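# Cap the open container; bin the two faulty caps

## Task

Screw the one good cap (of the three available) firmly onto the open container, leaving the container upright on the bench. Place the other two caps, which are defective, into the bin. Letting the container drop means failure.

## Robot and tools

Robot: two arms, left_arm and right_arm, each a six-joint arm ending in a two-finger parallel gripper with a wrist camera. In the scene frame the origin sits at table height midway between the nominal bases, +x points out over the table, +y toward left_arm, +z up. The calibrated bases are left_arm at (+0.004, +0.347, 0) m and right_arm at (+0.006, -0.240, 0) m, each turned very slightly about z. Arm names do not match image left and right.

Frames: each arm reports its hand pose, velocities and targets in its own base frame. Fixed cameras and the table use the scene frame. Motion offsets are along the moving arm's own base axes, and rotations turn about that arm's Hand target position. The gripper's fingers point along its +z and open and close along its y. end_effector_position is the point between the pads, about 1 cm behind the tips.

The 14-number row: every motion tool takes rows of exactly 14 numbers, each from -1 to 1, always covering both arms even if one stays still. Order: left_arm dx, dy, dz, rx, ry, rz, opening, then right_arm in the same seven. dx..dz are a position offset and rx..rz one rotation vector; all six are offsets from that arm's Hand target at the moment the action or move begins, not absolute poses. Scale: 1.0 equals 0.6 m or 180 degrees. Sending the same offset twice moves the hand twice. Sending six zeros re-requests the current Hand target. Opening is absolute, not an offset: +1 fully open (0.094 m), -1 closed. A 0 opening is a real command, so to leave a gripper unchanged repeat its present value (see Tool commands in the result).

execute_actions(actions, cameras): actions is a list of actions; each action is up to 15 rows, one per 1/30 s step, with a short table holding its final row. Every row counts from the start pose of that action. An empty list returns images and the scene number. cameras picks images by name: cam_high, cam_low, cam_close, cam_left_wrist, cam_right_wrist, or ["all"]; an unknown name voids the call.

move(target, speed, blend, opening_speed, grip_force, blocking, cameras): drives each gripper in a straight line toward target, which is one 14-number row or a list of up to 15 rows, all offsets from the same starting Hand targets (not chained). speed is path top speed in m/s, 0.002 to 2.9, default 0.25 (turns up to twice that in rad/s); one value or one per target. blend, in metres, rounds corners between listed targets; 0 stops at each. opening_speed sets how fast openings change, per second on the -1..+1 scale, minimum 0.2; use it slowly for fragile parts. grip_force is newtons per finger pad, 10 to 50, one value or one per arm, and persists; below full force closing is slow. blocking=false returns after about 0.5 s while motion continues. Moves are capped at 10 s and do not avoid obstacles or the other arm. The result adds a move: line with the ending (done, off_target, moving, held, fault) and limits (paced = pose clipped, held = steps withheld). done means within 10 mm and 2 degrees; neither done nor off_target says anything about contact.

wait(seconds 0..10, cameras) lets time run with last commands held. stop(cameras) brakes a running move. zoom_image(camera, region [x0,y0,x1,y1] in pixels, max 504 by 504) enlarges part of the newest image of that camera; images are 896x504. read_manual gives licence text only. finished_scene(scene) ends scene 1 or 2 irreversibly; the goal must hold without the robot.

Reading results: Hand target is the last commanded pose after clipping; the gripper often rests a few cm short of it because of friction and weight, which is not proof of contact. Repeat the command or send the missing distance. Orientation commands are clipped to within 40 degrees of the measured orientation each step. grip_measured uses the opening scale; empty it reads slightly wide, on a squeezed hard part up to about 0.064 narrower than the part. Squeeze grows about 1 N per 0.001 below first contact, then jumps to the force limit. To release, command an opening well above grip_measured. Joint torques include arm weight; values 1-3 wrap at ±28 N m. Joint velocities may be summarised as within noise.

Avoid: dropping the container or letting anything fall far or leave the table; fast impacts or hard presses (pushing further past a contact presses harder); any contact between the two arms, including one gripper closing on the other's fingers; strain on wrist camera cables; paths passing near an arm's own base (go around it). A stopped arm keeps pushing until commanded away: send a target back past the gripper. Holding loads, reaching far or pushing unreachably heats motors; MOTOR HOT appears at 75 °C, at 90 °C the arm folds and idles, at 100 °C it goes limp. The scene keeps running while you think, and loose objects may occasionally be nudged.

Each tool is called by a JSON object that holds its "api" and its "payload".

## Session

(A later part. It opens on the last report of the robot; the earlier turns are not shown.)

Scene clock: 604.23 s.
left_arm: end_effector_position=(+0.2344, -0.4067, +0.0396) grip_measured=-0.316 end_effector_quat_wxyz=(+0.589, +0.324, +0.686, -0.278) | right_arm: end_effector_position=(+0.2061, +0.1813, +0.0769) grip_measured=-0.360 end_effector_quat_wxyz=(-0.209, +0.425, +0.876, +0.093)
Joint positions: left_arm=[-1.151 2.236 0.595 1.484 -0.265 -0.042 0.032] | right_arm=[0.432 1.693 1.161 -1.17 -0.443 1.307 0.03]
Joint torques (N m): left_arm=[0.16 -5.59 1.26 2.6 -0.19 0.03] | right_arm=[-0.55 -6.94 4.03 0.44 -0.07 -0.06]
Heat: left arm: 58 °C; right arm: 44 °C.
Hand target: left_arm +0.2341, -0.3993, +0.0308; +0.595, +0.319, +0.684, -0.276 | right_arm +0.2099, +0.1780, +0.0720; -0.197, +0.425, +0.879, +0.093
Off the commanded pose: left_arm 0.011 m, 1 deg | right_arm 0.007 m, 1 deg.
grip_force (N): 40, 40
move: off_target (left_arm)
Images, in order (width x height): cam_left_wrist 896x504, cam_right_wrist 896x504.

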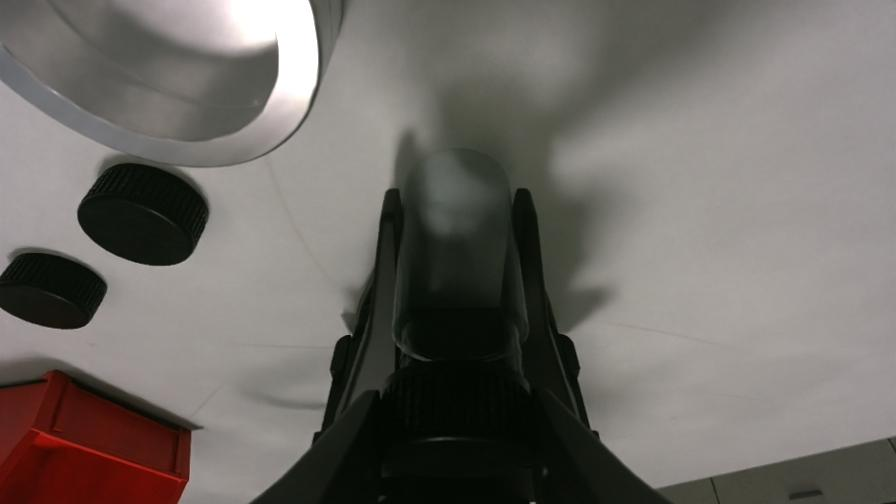

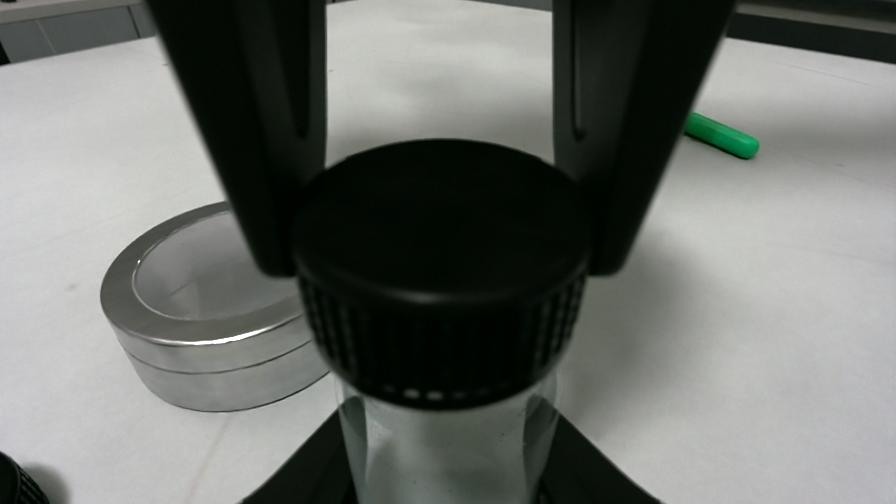

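{"api": "move", "payload": {"target": [[0,0,0,0,0,0,-0.42,-0.002,0.002,-0.0217,0,0,0,-0.44]], "speed": 0.06, "cameras": ["cam_left_wrist","cam_right_wrist"]}}

Scene clock: 605.57 s.
left_arm: end_effector_position=(+0.2344, -0.4067, +0.0395) grip_measured=-0.316 end_effector_quat_wxyz=(+0.589, +0.324, +0.686, -0.278) | right_arm: end_effector_position=(+0.2040, +0.1823, +0.0715) grip_measured=-0.360 end_effector_quat_wxyz=(-0.213, +0.425, +0.874, +0.097)
Joint positions: left_arm=[-1.151 2.236 0.595 1.484 -0.265 -0.042 0.032] | right_arm=[0.431 1.693 1.135 -1.142 -0.455 1.307 0.03]
Joint torques (N m): left_arm=[0.17 -5.6 1.28 2.61 -0.19 0.04] | right_arm=[0.1 -5.79 2.96 0.68 0.06 0.03]
Heat: left arm: 58 °C; right arm: 44 °C.
Hand target: left_arm +0.2341, -0.3993, +0.0308; +0.595, +0.319, +0.684, -0.276 | right_arm +0.2087, +0.1793, +0.0590; -0.197, +0.425, +0.879, +0.094
Off the commanded pose: left_arm 0.011 m, 1 deg | right_arm 0.014 m, 2 deg.
grip_force (N): 40, 40
move: off_target (left_arm, right_arm)
Images, in order (width x height): cam_left_wrist 896x504, cam_right_wrist 896x504.

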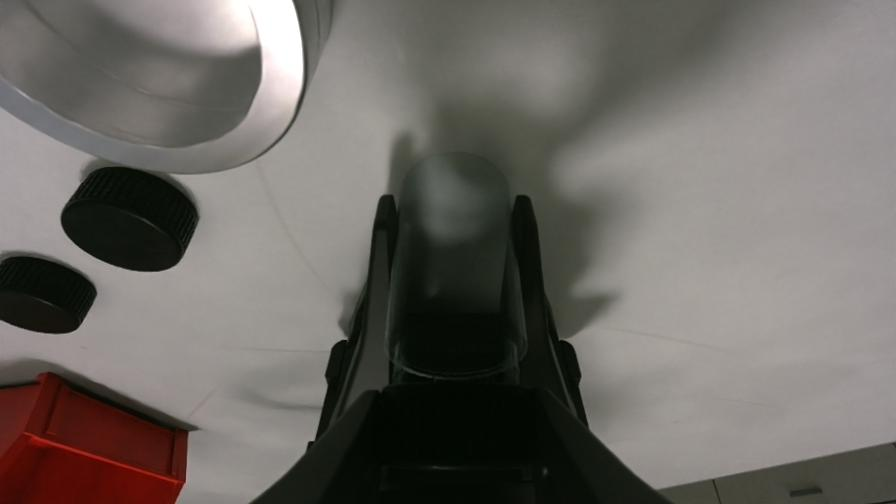

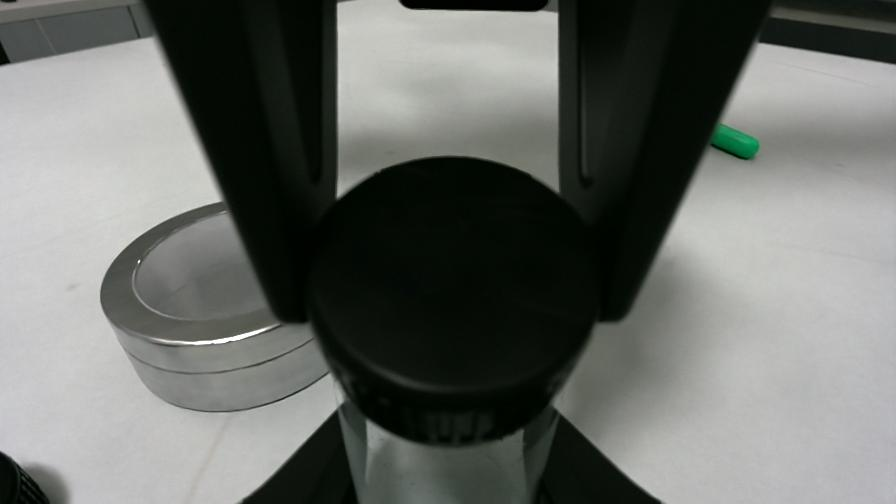

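{"api": "move", "payload": {"target": [[0,0,0,0,0,0,-0.42,0.001,-0.001,0.055,0,0,0,-0.44]], "speed": 0.06, "cameras": ["cam_left_wrist","cam_right_wrist"]}}

Scene clock: 606.93 s.
left_arm: end_effector_position=(+0.2344, -0.4067, +0.0395) grip_measured=-0.316 end_effector_quat_wxyz=(+0.589, +0.324, +0.686, -0.278) | right_arm: end_effector_position=(+0.2041, +0.1806, +0.0799) grip_measured=-0.360 end_effector_quat_wxyz=(-0.214, +0.427, +0.874, +0.089)
Joint positions: left_arm=[-1.151 2.236 0.595 1.484 -0.265 -0.042 0.032] | right_arm=[0.431 1.693 1.171 -1.192 -0.446 1.307 0.03]
Joint torques (N m): left_arm=[0.17 -5.57 1.29 2.61 -0.19 0.04] | right_arm=[-0.13 -9.1 7.95 -0.08 -0.03 -0.01]
Heat: left arm: 58 °C; right arm: 43 °C.
Hand target: left_arm +0.2341, -0.3993, +0.0308; +0.595, +0.319, +0.684, -0.276 | right_arm +0.2092, +0.1786, +0.0920; -0.197, +0.425, +0.879, +0.093
Off the commanded pose: left_arm 0.011 m, 1 deg | right_arm 0.013 m, 2 deg.
grip_force (N): 40, 40
move: off_target (left_arm, right_arm)
Images, in order (width x height): cam_left_wrist 896x504, cam_right_wrist 896x504.

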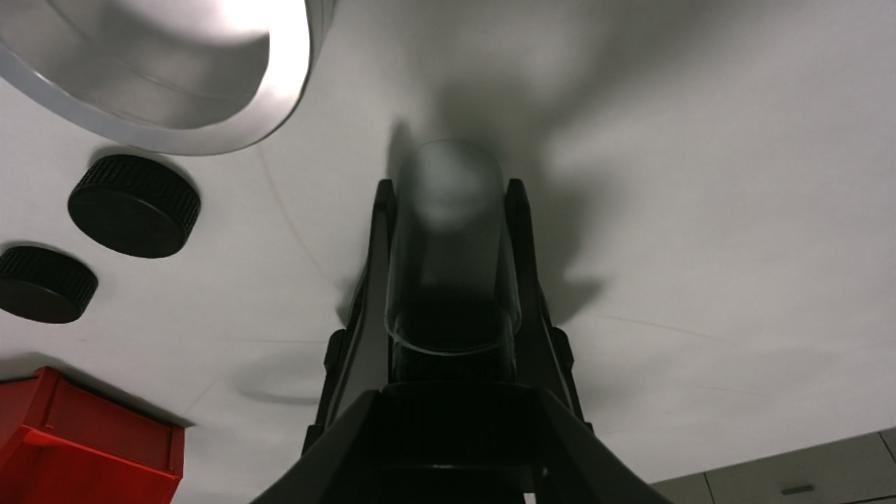

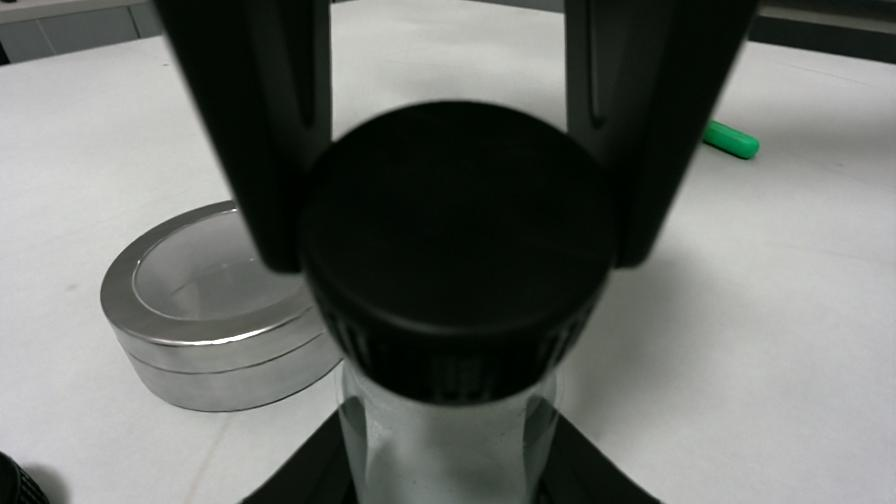

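{"api": "move", "payload": {"target": [[0,0,0,0,0,0,-0.42,0.003,-0.003,0.0167,0,0,0,-0.44],[0,0,0,0,0,0,-0.42,0.003,-0.003,0.01,0.0788,0.0616,0,-0.44]], "speed": 0.1, "cameras": ["cam_left_wrist","cam_right_wrist"]}}

Scene clock: 610.73 s.
left_arm: end_effector_position=(+0.2344, -0.4067, +0.0395) grip_measured=-0.316 end_effector_quat_wxyz=(+0.589, +0.324, +0.686, -0.278) | right_arm: end_effector_position=(+0.2057, +0.1744, +0.0927) grip_measured=-0.360 end_effector_quat_wxyz=(-0.326, +0.403, +0.842, +0.152)
Joint positions: left_arm=[-1.151 2.236 0.595 1.484 -0.265 -0.042 0.032] | right_arm=[0.275 1.8 1.223 -1.341 -0.662 1.048 0.03]
Joint torques (N m): left_arm=[0.16 -5.6 1.31 2.61 -0.19 0.03] | right_arm=[-0.62 -6.05 7.66 -0.35 -0.57 -0.04]
Heat: left arm: 58 °C; right arm: 43 °C.
Hand target: left_arm +0.2341, -0.3993, +0.0308; +0.595, +0.319, +0.684, -0.276 | right_arm +0.2111, +0.1768, +0.0980; -0.331, +0.404, +0.837, +0.160
Off the commanded pose: left_arm 0.011 m, 1 deg | right_arm 0.008 m, 1 deg.
grip_force (N): 40, 40
move: off_target (left_arm)
Images, in order (width x height): cam_left_wrist 896x504, cam_right_wrist 896x504.

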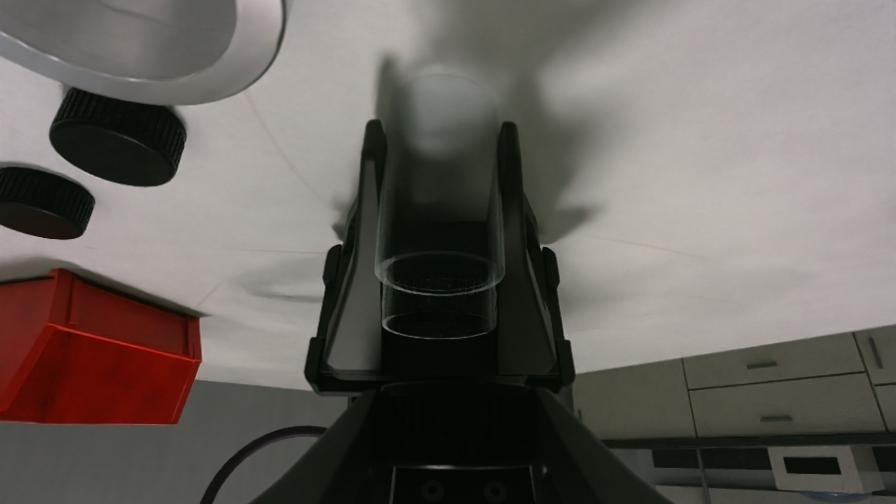

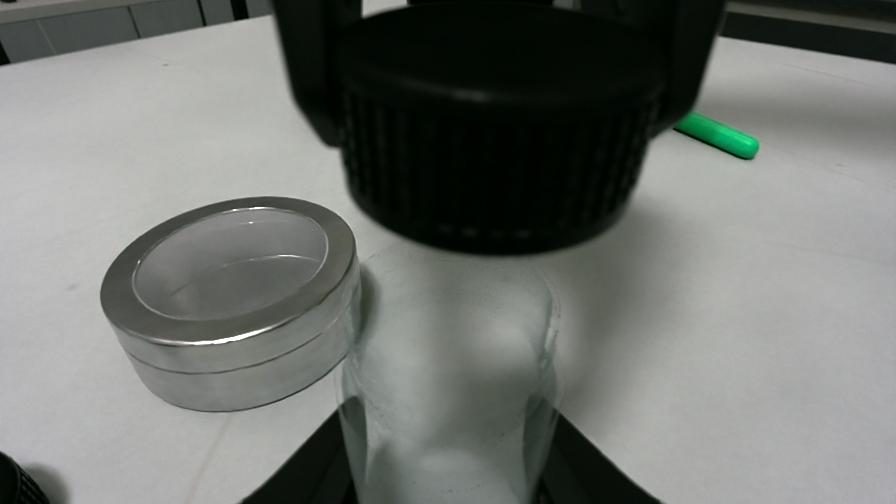

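{"api": "zoom_image", "payload": {"camera": "cam_right_wrist", "region": [300, 0, 720, 280]}}

{"api": "zoom_image", "payload": {"camera": "cam_left_wrist", "region": [340, 220, 560, 504]}}

Scaled by 1.200.

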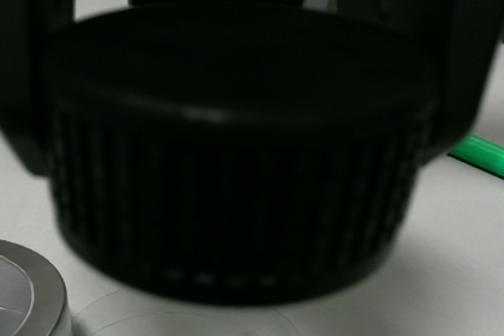

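Scaled by 1.775.

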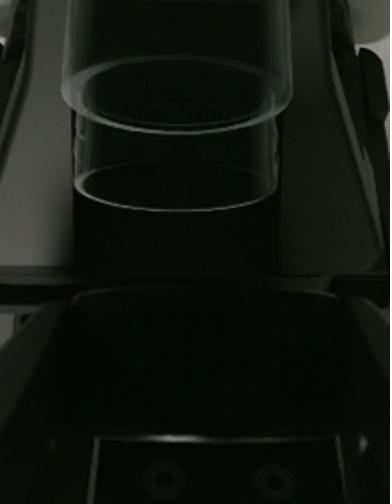

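{"api": "move", "payload": {"target": [[0,0,0,0,0,0,-0.42,-0.005,0.0105,0.005,0,0,0,-0.44],[0,0,0,0,0,0,-0.42,-0.005,0.0105,-0.0183,0,0,0,-0.44]], "speed": 0.1, "cameras": ["cam_left_wrist","cam_right_wrist"]}}

Scene clock: 614.27 s.
left_arm: end_effector_position=(+0.2344, -0.4067, +0.0395) grip_measured=-0.316 end_effector_quat_wxyz=(+0.589, +0.324, +0.686, -0.278) | right_arm: end_effector_position=(+0.2092, +0.1789, +0.0902) grip_measured=-0.360 end_effector_quat_wxyz=(-0.322, +0.403, +0.842, +0.158)
Joint positions: left_arm=[-1.151 2.236 0.595 1.484 -0.265 -0.042 0.032] | right_arm=[0.284 1.806 1.223 -1.314 -0.671 1.063 0.03]
Joint torques (N m): left_arm=[0.16 -5.57 1.31 2.62 -0.18 0.03] | right_arm=[0.64 -6.12 4.49 -0.05 -0.57 0.08]
Heat: left arm: 58 °C; right arm: 43 °C.
Hand target: left_arm +0.2341, -0.3993, +0.0308; +0.595, +0.319, +0.684, -0.276 | right_arm +0.2081, +0.1831, +0.0870; -0.331, +0.404, +0.837, +0.160
Off the commanded pose: left_arm 0.011 m, 1 deg | right_arm 0.005 m, 1 deg.
grip_force (N): 40, 40
move: off_target (left_arm)
Images, in order (width x height): cam_left_wrist 896x504, cam_right_wrist 896x504.

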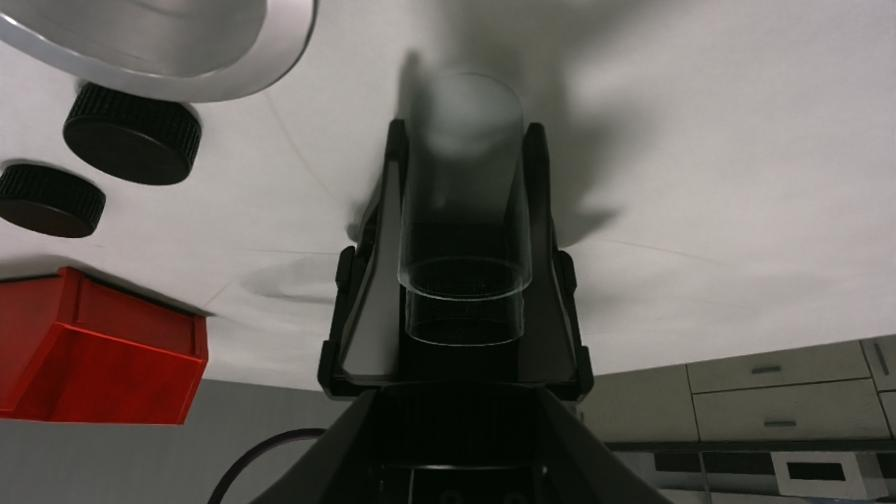

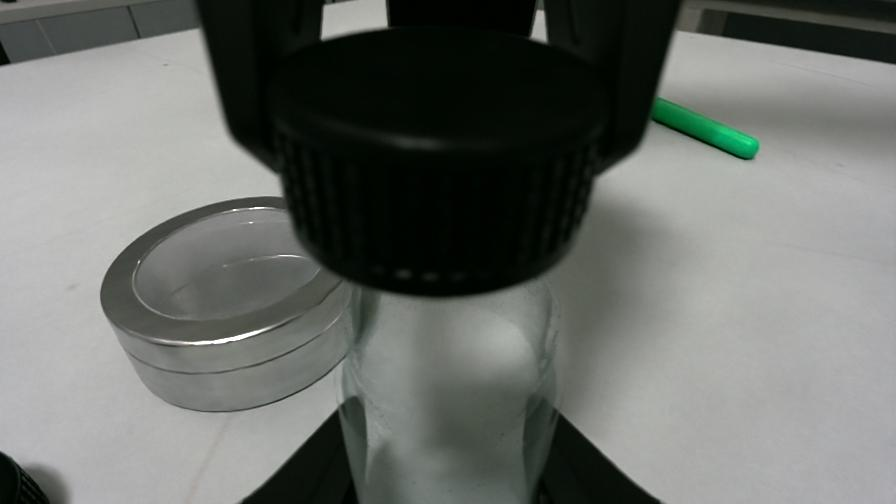

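{"api": "move", "payload": {"target": [[0,0,0,0,0,0,-0.42,-0.0093,-0.0037,0.0117,0,0,0,-0.44],[0,0,0,0,0,0,-0.42,-0.0093,-0.0037,-0.0117,0,0,0,-0.44]], "speed": 0.1, "cameras": ["cam_left_wrist","cam_right_wrist"]}}

Scene clock: 616.90 s.
left_arm: end_effector_position=(+0.2344, -0.4067, +0.0395) grip_measured=-0.316 end_effector_quat_wxyz=(+0.589, +0.324, +0.686, -0.278) | right_arm: end_effector_position=(+0.2035, +0.1773, +0.0811) grip_measured=-0.360 end_effector_quat_wxyz=(-0.326, +0.405, +0.840, +0.155)
Joint positions: left_arm=[-1.151 2.236 0.595 1.484 -0.265 -0.042 0.032] | right_arm=[0.284 1.806 1.18 -1.282 -0.671 1.064 0.03]
Joint torques (N m): left_arm=[0.17 -5.6 1.28 2.62 -0.19 0.04] | right_arm=[0.47 -6.95 4.26 -0.05 -0.55 0.06]
Heat: left arm: 58 °C; right arm: 43 °C.
Hand target: left_arm +0.2341, -0.3993, +0.0308; +0.595, +0.319, +0.684, -0.276 | right_arm +0.2025, +0.1809, +0.0800; -0.331, +0.404, +0.837, +0.160
Off the commanded pose: left_arm 0.011 m, 1 deg | right_arm 0.004 m, 1 deg.
grip_force (N): 40, 40
move: off_target (left_arm)
Images, in order (width x height): cam_left_wrist 896x504, cam_right_wrist 896x504.

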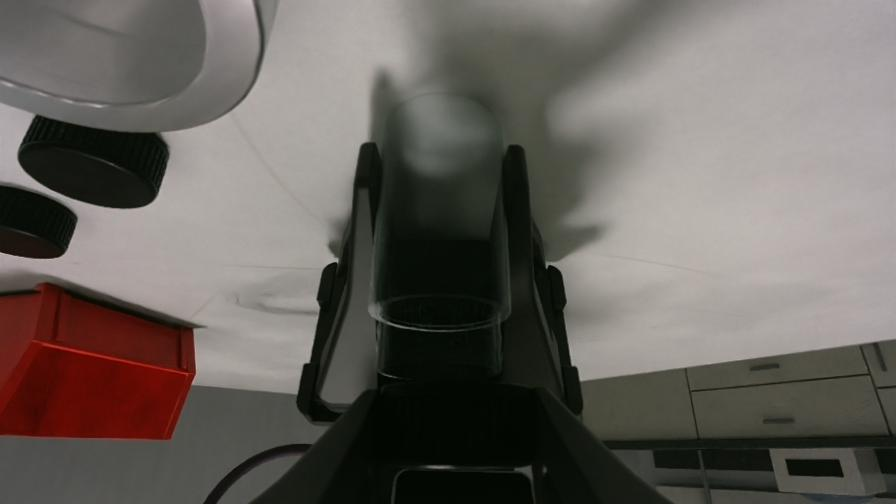

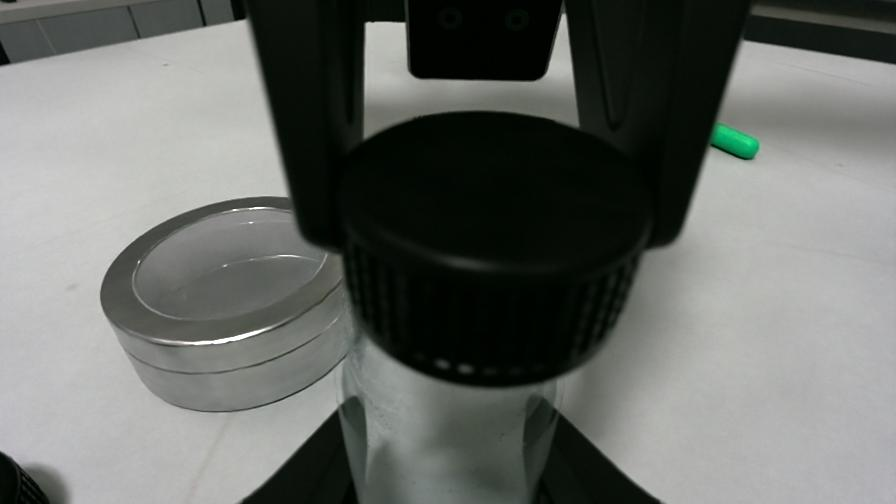

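{"api": "move", "payload": {"target": [[0,0,0,0,0,0,-0.42,0.0118,-0.0022,0.0133,0,0,0,-0.44],[0,0,0,0,0,0,-0.42,0.0118,-0.0022,-0.0042,0,0,0,-0.44]], "speed": 0.1, "cameras": ["cam_left_wrist","cam_right_wrist"]}}

Scene clock: 618.87 s.
left_arm: end_effector_position=(+0.2344, -0.4067, +0.0395) grip_measured=-0.316 end_effector_quat_wxyz=(+0.589, +0.324, +0.686, -0.278) | right_arm: end_effector_position=(+0.2061, +0.1781, +0.0795) grip_measured=-0.360 end_effector_quat_wxyz=(-0.329, +0.404, +0.840, +0.153)
Joint positions: left_arm=[-1.151 2.236 0.595 1.484 -0.265 -0.042 0.032] | right_arm=[0.284 1.824 1.195 -1.287 -0.671 1.059 0.03]
Joint torques (N m): left_arm=[0.17 -5.6 1.29 2.61 -0.19 0.03] | right_arm=[-0.5 -6.3 5.12 -0.01 -0.5 -0.05]
Heat: left arm: 58 °C; right arm: 42 °C.
Hand target: left_arm +0.2341, -0.3993, +0.0308; +0.595, +0.319, +0.684, -0.276 | right_arm +0.2096, +0.1796, +0.0775; -0.331, +0.404, +0.837, +0.160
Off the commanded pose: left_arm 0.011 m, 1 deg | right_arm 0.004 m, 1 deg.
grip_force (N): 40, 40
move: off_target (left_arm)
Images, in order (width x height): cam_left_wrist 896x504, cam_right_wrist 896x504.

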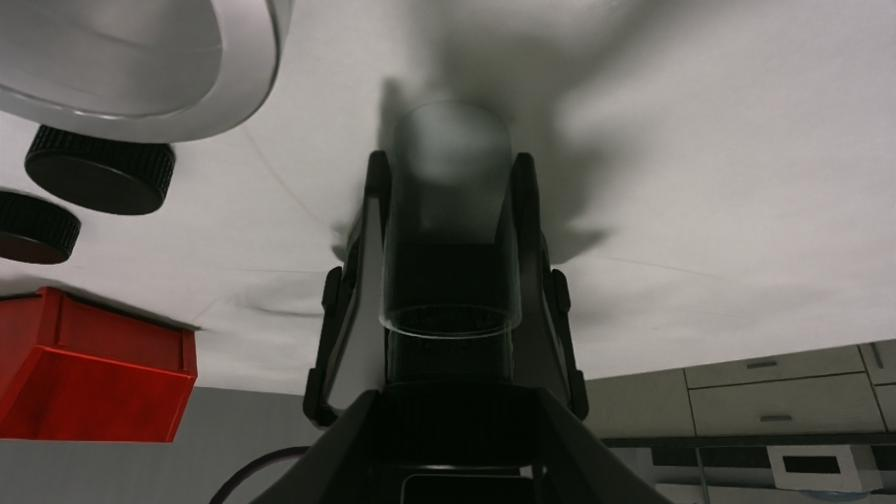

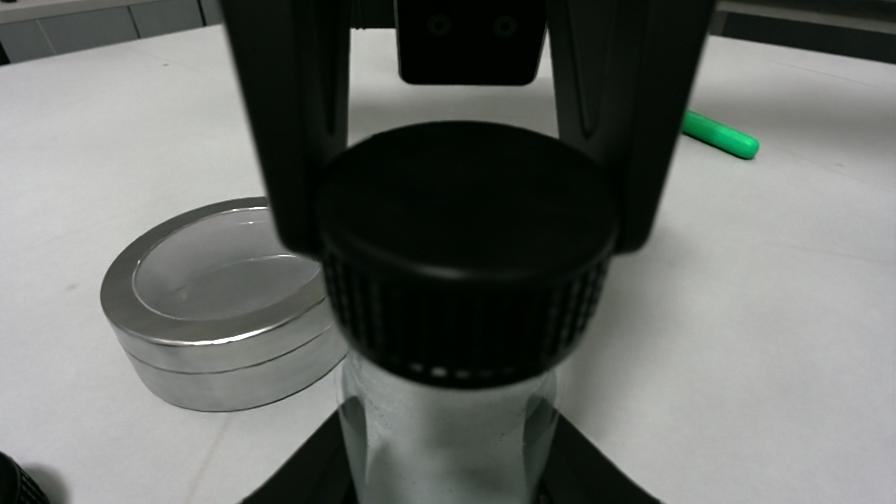

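{"api": "move", "payload": {"target": [[0,0,0,0,0,0,-0.42,0.0025,0.0023,-0.0183,0,0,0,-0.44]], "speed": 0.06, "cameras": ["cam_left_wrist","cam_right_wrist"]}}

Scene clock: 620.07 s.
left_arm: end_effector_position=(+0.2344, -0.4067, +0.0395) grip_measured=-0.316 end_effector_quat_wxyz=(+0.589, +0.324, +0.686, -0.278) | right_arm: end_effector_position=(+0.2076, +0.1788, +0.0718) grip_measured=-0.360 end_effector_quat_wxyz=(-0.331, +0.404, +0.839, +0.152)
Joint positions: left_arm=[-1.151 2.236 0.595 1.484 -0.265 -0.042 0.032] | right_arm=[0.284 1.846 1.187 -1.262 -0.673 1.059 0.03]
Joint torques (N m): left_arm=[0.16 -5.6 1.26 2.61 -0.19 0.03] | right_arm=[-0.21 -6.3 4.27 0.1 -0.49 0.02]
Heat: left arm: 58 °C; right arm: 42 °C.
Hand target: left_arm +0.2341, -0.3993, +0.0308; +0.595, +0.319, +0.684, -0.276 | right_arm +0.2111, +0.1809, +0.0665; -0.331, +0.404, +0.837, +0.160
Off the commanded pose: left_arm 0.011 m, 1 deg | right_arm 0.007 m, 1 deg.
grip_force (N): 40, 40
move: off_target (left_arm)
Images, in order (width x height): cam_left_wrist 896x504, cam_right_wrist 896x504.

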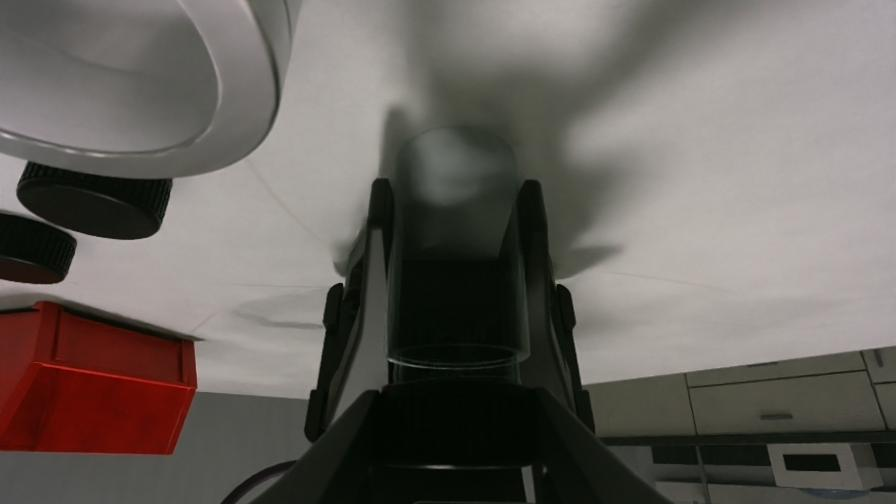

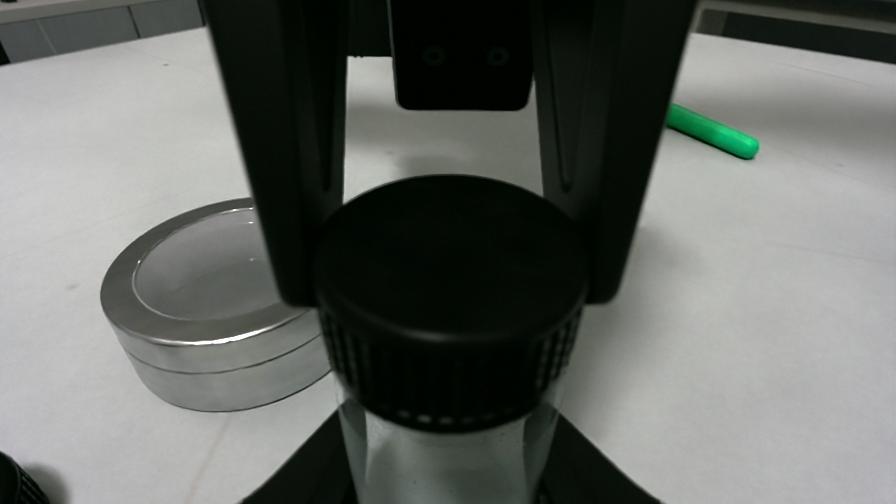

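{"api": "move", "payload": {"target": [[0,0,0,0,0,0,-0.42,-0.0005,0.0,-0.0133,0,0,0,-0.44]], "speed": 0.06, "cameras": ["cam_left_wrist","cam_right_wrist"]}}

Scene clock: 621.07 s.
left_arm: end_effector_position=(+0.2344, -0.4067, +0.0395) grip_measured=-0.316 end_effector_quat_wxyz=(+0.589, +0.324, +0.686, -0.278) | right_arm: end_effector_position=(+0.2068, +0.1798, +0.0690) grip_measured=-0.360 end_effector_quat_wxyz=(-0.334, +0.405, +0.837, +0.155)
Joint positions: left_arm=[-1.151 2.236 0.595 1.484 -0.265 -0.042 0.032] | right_arm=[0.284 1.849 1.175 -1.247 -0.682 1.059 0.03]
Joint torques (N m): left_arm=[0.17 -5.56 1.32 2.61 -0.19 0.04] | right_arm=[-0.24 -5.55 3.69 0.23 -0.38 -0.01]
Heat: left arm: 58 °C; right arm: 42 °C.
Hand target: left_arm +0.2341, -0.3993, +0.0308; +0.595, +0.319, +0.684, -0.276 | right_arm +0.2107, +0.1809, +0.0584; -0.331, +0.404, +0.837, +0.160
Off the commanded pose: left_arm 0.011 m, 1 deg | right_arm 0.011 m, 1 deg.
grip_force (N): 40, 40
move: off_target (left_arm, right_arm)
Images, in order (width x height): cam_left_wrist 896x504, cam_right_wrist 896x504.

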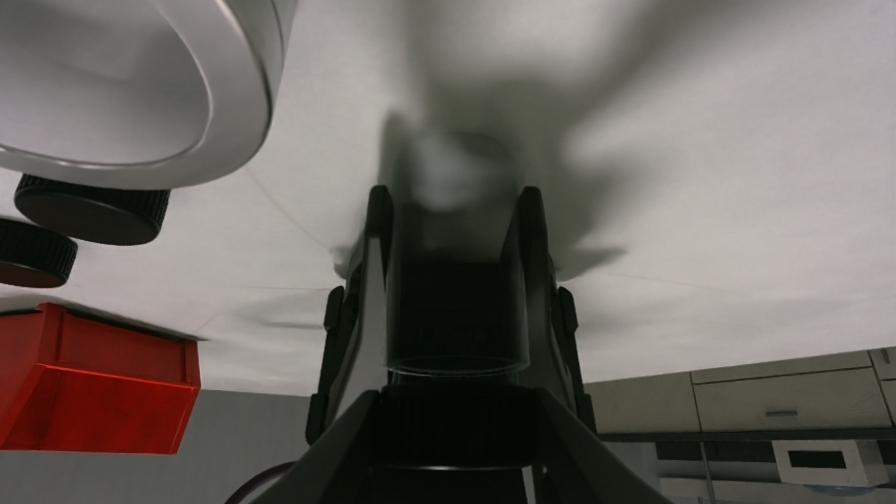

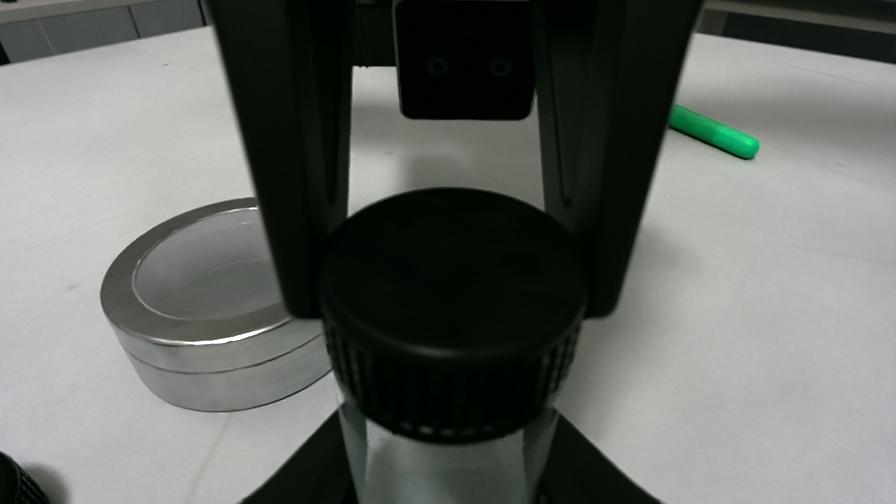

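{"api": "move", "payload": {"target": [[0,0,0,0,0,0,-0.42,-0.003,-0.001,-0.0083,0,0,-0.1889,-0.44]], "speed": 0.2, "cameras": ["cam_left_wrist","cam_right_wrist"]}}

Scene clock: 623.67 s.
left_arm: end_effector_position=(+0.2352, -0.4060, +0.0395) grip_measured=-0.316 end_effector_quat_wxyz=(+0.590, +0.322, +0.687, -0.277) | right_arm: end_effector_position=(+0.2053, +0.1796, +0.0659) grip_measured=-0.360 end_effector_quat_wxyz=(-0.292, +0.632, +0.673, +0.249)
Joint positions: left_arm=[-1.151 2.236 0.595 1.484 -0.271 -0.042 0.032] | right_arm=[0.23 1.475 0.745 -0.721 -0.782 1.788 0.03]
Joint torques (N m): left_arm=[0.17 -5.57 1.26 2.61 -0.13 0.04] | right_arm=[1.76 -3.86 3.17 1.24 0 0.17]
Heat: left arm: 58 °C; right arm: 42 °C.
Hand target: left_arm +0.2341, -0.3993, +0.0308; +0.595, +0.319, +0.684, -0.276 | right_arm +0.2089, +0.1803, +0.0534; -0.270, +0.632, +0.682, +0.249
Off the commanded pose: left_arm 0.011 m, 1 deg | right_arm 0.013 m, 3 deg.
grip_force (N): 40, 40
move: off_target (left_arm, right_arm)
Images, in order (width x height): cam_left_wrist 896x504, cam_right_wrist 896x504.

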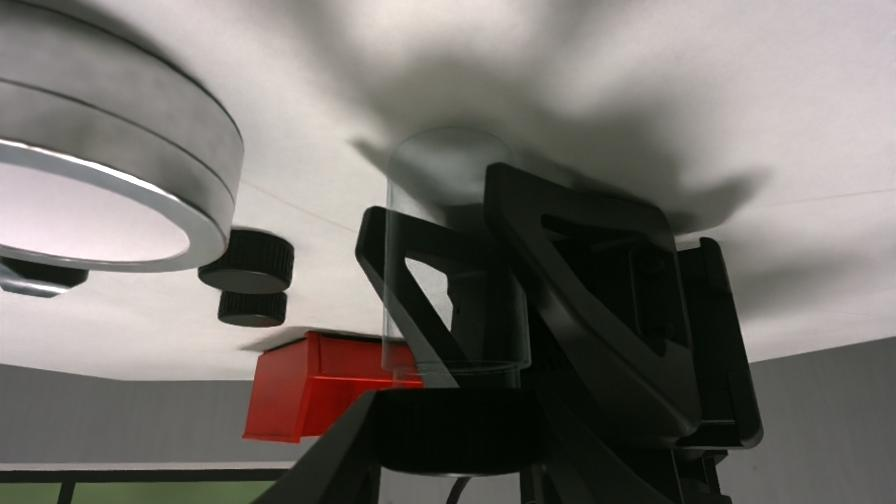

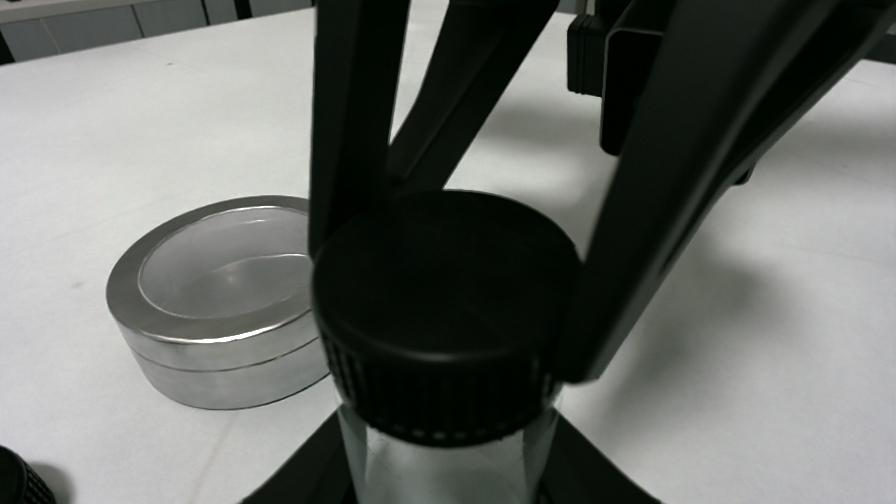

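{"api": "move", "payload": {"target": [[0,0,0,0,0,0,-0.42,0,0,0.0222,0,0,0,0.0],[0,0,0,0,0,0,-0.42,-0.0023,0.0032,0.041,-0.0461,-0.038,0.3829,0.0],[0,0,0,0,0,0,-0.42,-0.0023,0.0032,0.0177,-0.0461,-0.038,0.3829,0.0]], "speed": [0.15,0.45,0.15], "cameras": ["cam_left_wrist","cam_right_wrist"]}}

Scene clock: 627.80 s.
left_arm: end_effector_position=(+0.2352, -0.4060, +0.0395) grip_measured=-0.316 end_effector_quat_wxyz=(+0.590, +0.322, +0.687, -0.277) | right_arm: end_effector_position=(+0.2077, +0.1820, +0.0704) grip_measured=-0.002 end_effector_quat_wxyz=(-0.280, +0.142, +0.948, +0.046)
Joint positions: left_arm=[-1.151 2.236 0.595 1.484 -0.271 -0.042 0.032] | right_arm=[0.465 1.985 1.443 -1.463 -0.39 0.674 0.047]
Joint torques (N m): left_arm=[0.14 -5.59 1.28 2.61 -0.14 0.04] | right_arm=[0.47 -7.57 4.36 -0.16 -0.12 -0.05]
Heat: left arm: 58 °C; right arm: 42 °C.
Hand target: left_arm +0.2341, -0.3993, +0.0308; +0.595, +0.319, +0.684, -0.276 | right_arm +0.2076, +0.1822, +0.0641; -0.281, +0.137, +0.949, +0.041
Off the commanded pose: left_arm 0.011 m, 1 deg | right_arm 0.006 m, 1 deg.
grip_force (N): 40, 40
move: off_target (left_arm)
Images, in order (width x height): cam_left_wrist 896x504, cam_right_wrist 896x504.

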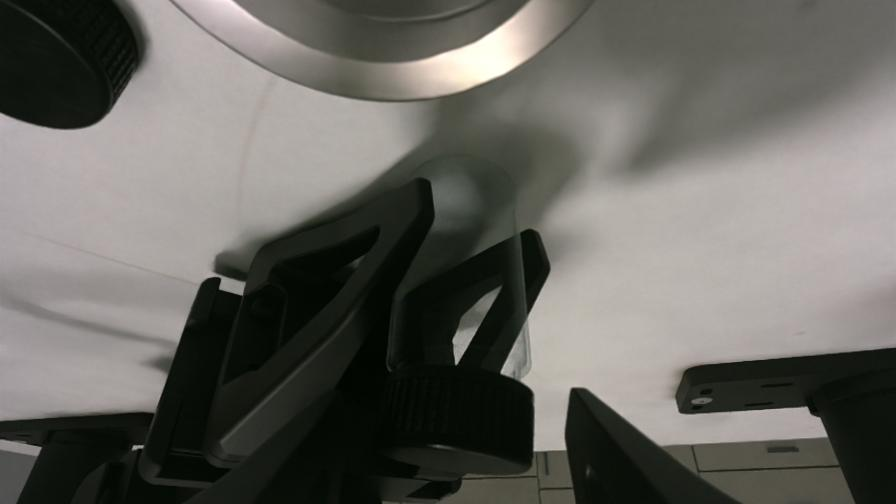

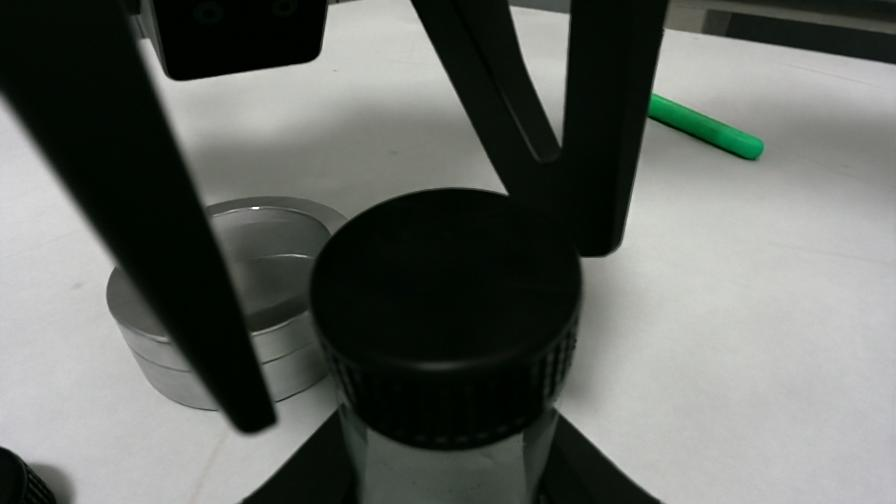

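{"api": "move", "payload": {"target": [[0,0,0,0,0,0,-0.42,0,0,0,0,0,0,-0.44],[0,0,0,0,0,0,-0.42,0.0025,-0.0043,-0.0167,0,0,-0.3833,-0.44]], "speed": [0.1,0.25], "cameras": ["cam_left_wrist","cam_right_wrist"]}}

Scene clock: 632.33 s.
left_arm: end_effector_position=(+0.2350, -0.4062, +0.0395) grip_measured=-0.316 end_effector_quat_wxyz=(+0.590, +0.322, +0.687, -0.277) | right_arm: end_effector_position=(+0.2057, +0.1801, +0.0664) grip_measured=-0.350 end_effector_quat_wxyz=(-0.229, +0.644, +0.703, +0.197)
Joint positions: left_arm=[-1.151 2.236 0.595 1.484 -0.27 -0.042 0.032] | right_arm=[0.335 1.45 0.814 -0.785 -0.597 1.865 0.031]
Joint torques (N m): left_arm=[0.18 -5.59 1.28 2.61 -0.15 0.04] | right_arm=[1.65 -3.77 3.19 1.2 0.14 0.34]
Heat: left arm: 59 °C; right arm: 42 °C.
Hand target: left_arm +0.2341, -0.3993, +0.0308; +0.595, +0.319, +0.684, -0.276 | right_arm +0.2091, +0.1797, +0.0541; -0.209, +0.650, +0.705, +0.193
Off the commanded pose: left_arm 0.011 m, 1 deg | right_arm 0.013 m, 2 deg.
grip_force (N): 40, 40
move: off_target (left_arm, right_arm)
Images, in order (width x height): cam_left_wrist 896x504, cam_right_wrist 896x504.

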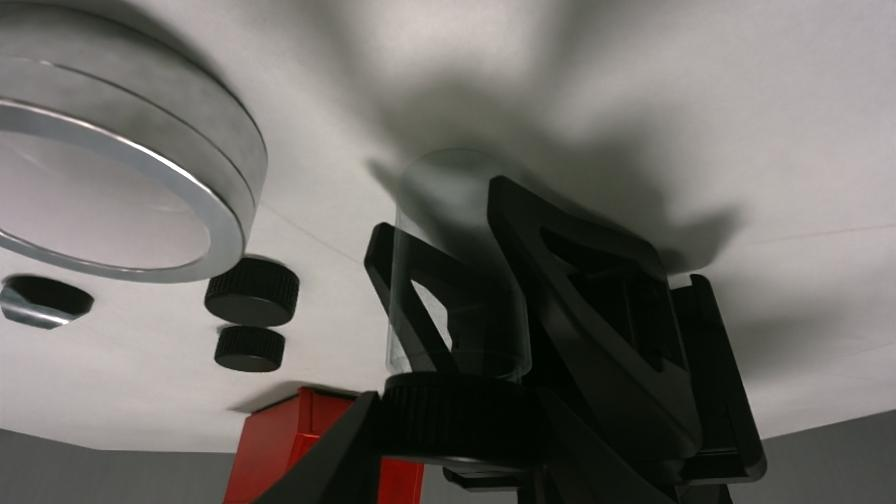

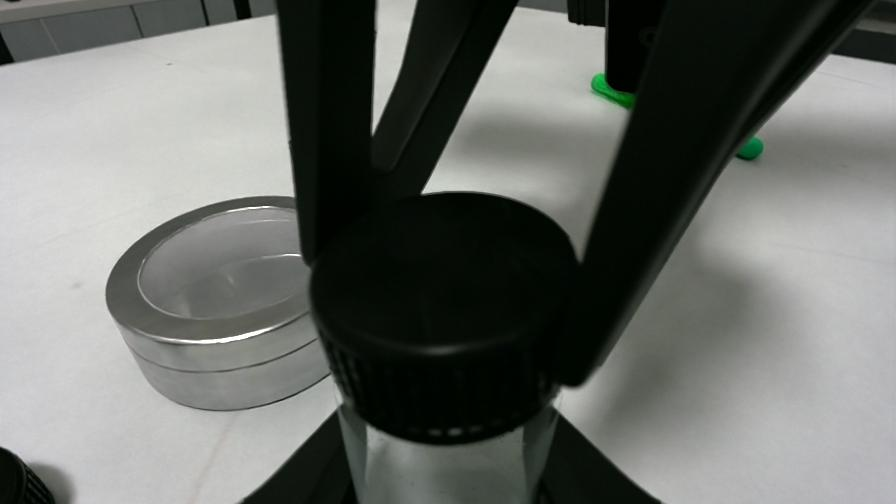

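{"api": "move", "payload": {"target": [[0,0,0,0,0,0,-0.42,0,0,0.0222,0,0,0,0.0],[0,0,0,0,0,0,-0.42,-0.0025,0.0042,0.0395,0,0,0.3833,0.0],[0,0,0,0,0,0,-0.42,-0.0025,0.0042,0.0165,0,0,0.3833,0.0],[0,0,0,0,0,0,-0.42,-0.0025,0.0042,0.0165,0,0,0.3833,-0.44]], "speed": [0.15,0.5,0.15,0.15], "cameras": ["cam_right_wrist"]}}

{"api": "move", "payload": {"target": [[0,0,0,0,0,0,-0.42,0.0025,-0.0042,-0.0165,0,0,-0.3833,-0.44]], "speed": 0.3, "cameras": ["cam_left_wrist","cam_right_wrist"]}}

Scene clock: 637.03 s.
left_arm: end_effector_position=(+0.2350, -0.4062, +0.0395) grip_measured=-0.316 end_effector_quat_wxyz=(+0.590, +0.322, +0.687, -0.277) | right_arm: end_effector_position=(+0.2078, +0.1818, +0.0702) grip_measured=-0.345 end_effector_quat_wxyz=(-0.280, +0.142, +0.948, +0.046)
Joint positions: left_arm=[-1.151 2.236 0.595 1.484 -0.27 -0.042 0.032] | right_arm=[0.464 1.985 1.443 -1.462 -0.39 0.673 0.031]
Joint torques (N m): left_arm=[0.18 -5.61 1.32 2.61 -0.15 0.04] | right_arm=[0.57 -7.6 4.38 -0.21 -0.15 -0.05]
Heat: left arm: 59 °C; right arm: 42 °C.
Hand target: left_arm +0.2341, -0.3993, +0.0308; +0.595, +0.319, +0.684, -0.276 | right_arm +0.2075, +0.1822, +0.0640; -0.282, +0.137, +0.949, +0.041
Off the commanded pose: left_arm 0.011 m, 1 deg | right_arm 0.006 m, 1 deg.
grip_force (N): 40, 40
move: off_target (left_arm)
Images, in order (width x height): cam_right_wrist 896x504.

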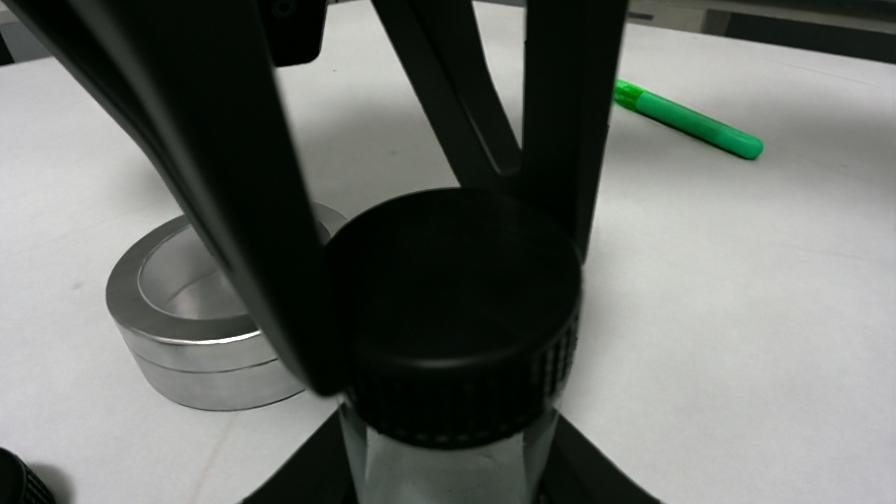

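Scene clock: 639.83 s.
left_arm: end_effector_position=(+0.2348, -0.4064, +0.0395) grip_measured=-0.316 end_effector_quat_wxyz=(+0.589, +0.323, +0.686, -0.278) | right_arm: end_effector_position=(+0.2058, +0.1800, +0.0663) grip_measured=-0.349 end_effector_quat_wxyz=(-0.230, +0.645, +0.702, +0.197)
Joint positions: left_arm=[-1.151 2.236 0.595 1.484 -0.268 -0.042 0.032] | right_arm=[0.333 1.451 0.813 -0.784 -0.6 1.865 0.031]
Joint torques (N m): left_arm=[0.17 -5.59 1.28 2.61 -0.17 0.03] | right_arm=[1.8 -3.89 3.26 1.18 0.15 0.32]
Heat: left arm: 59 °C; right arm: 42 °C.
Hand target: left_arm +0.2341, -0.3993, +0.0308; +0.595, +0.319, +0.684, -0.276 | right_arm +0.2091, +0.1797, +0.0541; -0.209, +0.650, +0.704, +0.193
Off the commanded pose: left_arm 0.011 m, 1 deg | right_arm 0.013 m, 3 deg.
grip_force (N): 40, 40
move: off_target (left_arm, right_arm)
Images, in order (width x height): cam_left_wrist 896x504, cam_right_wrist 896x504.

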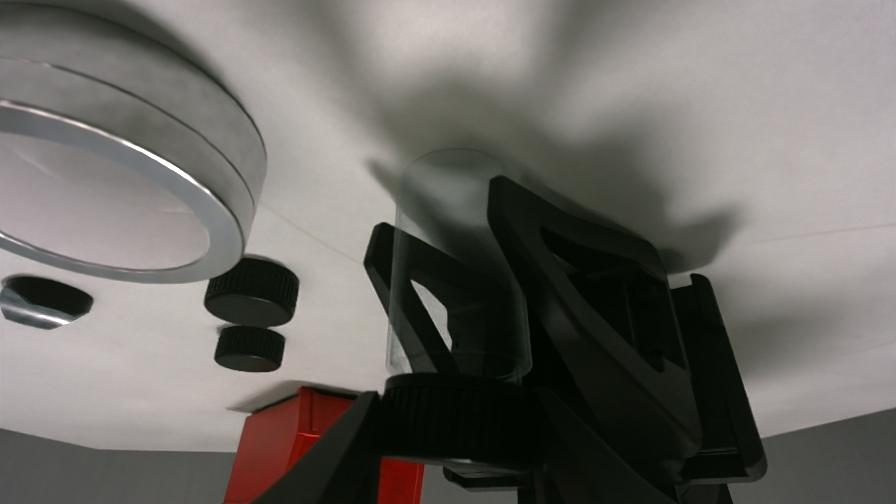

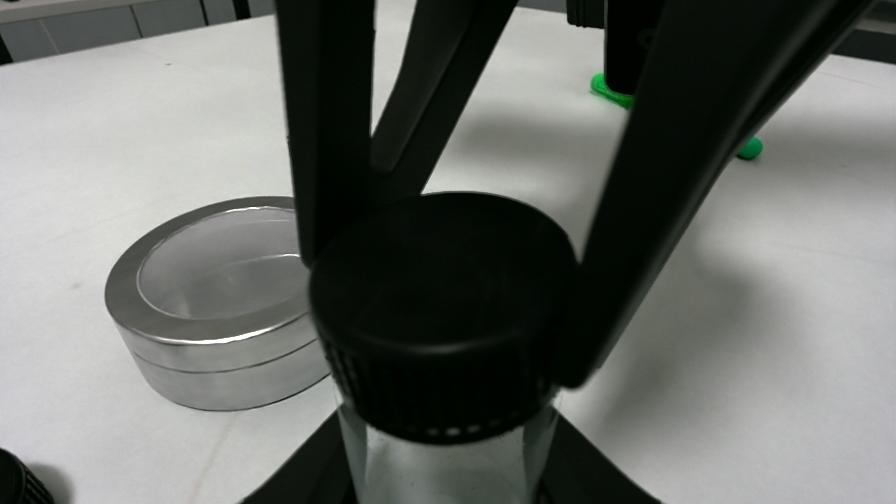

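{"api": "move", "payload": {"target": [[0,0,0,0,0,0,-0.42,-0.004,0.001,0.045,0,0,0,-0.44]], "speed": 0.06, "cameras": ["cam_right_wrist"]}}

Scene clock: 643.37 s.
left_arm: end_effector_position=(+0.2348, -0.4064, +0.0395) grip_measured=-0.316 end_effector_quat_wxyz=(+0.589, +0.323, +0.686, -0.278) | right_arm: end_effector_position=(+0.2059, +0.1792, +0.0678) grip_measured=-0.349 end_effector_quat_wxyz=(-0.215, +0.650, +0.704, +0.188)
Joint positions: left_arm=[-1.151 2.236 0.595 1.484 -0.268 -0.042 0.032] | right_arm=[0.354 1.439 0.824 -0.796 -0.56 1.89 0.031]
Joint torques (N m): left_arm=[0.2 -5.57 1.28 2.61 -0.16 0.04] | right_arm=[0.7 -7.42 8.16 0.3 -0.22 0.2]
Heat: left arm: 59 °C; right arm: 41 °C.
Hand target: left_arm +0.2341, -0.3993, +0.0308; +0.595, +0.319, +0.684, -0.276 | right_arm +0.2067, +0.1803, +0.0811; -0.209, +0.650, +0.705, +0.193
Off the commanded pose: left_arm 0.011 m, 1 deg | right_arm 0.013 m, 1 deg.
grip_force (N): 40, 40
move: off_target (left_arm, right_arm)
Images, in order (width x height): cam_right_wrist 896x504.

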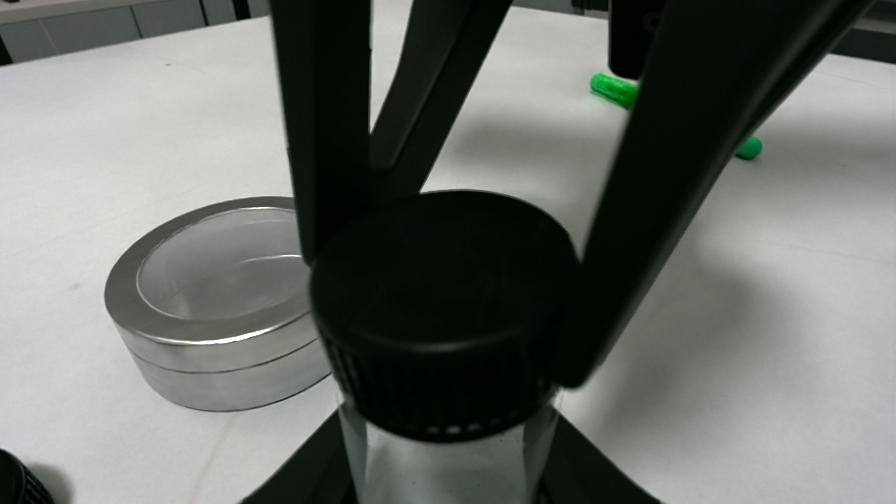

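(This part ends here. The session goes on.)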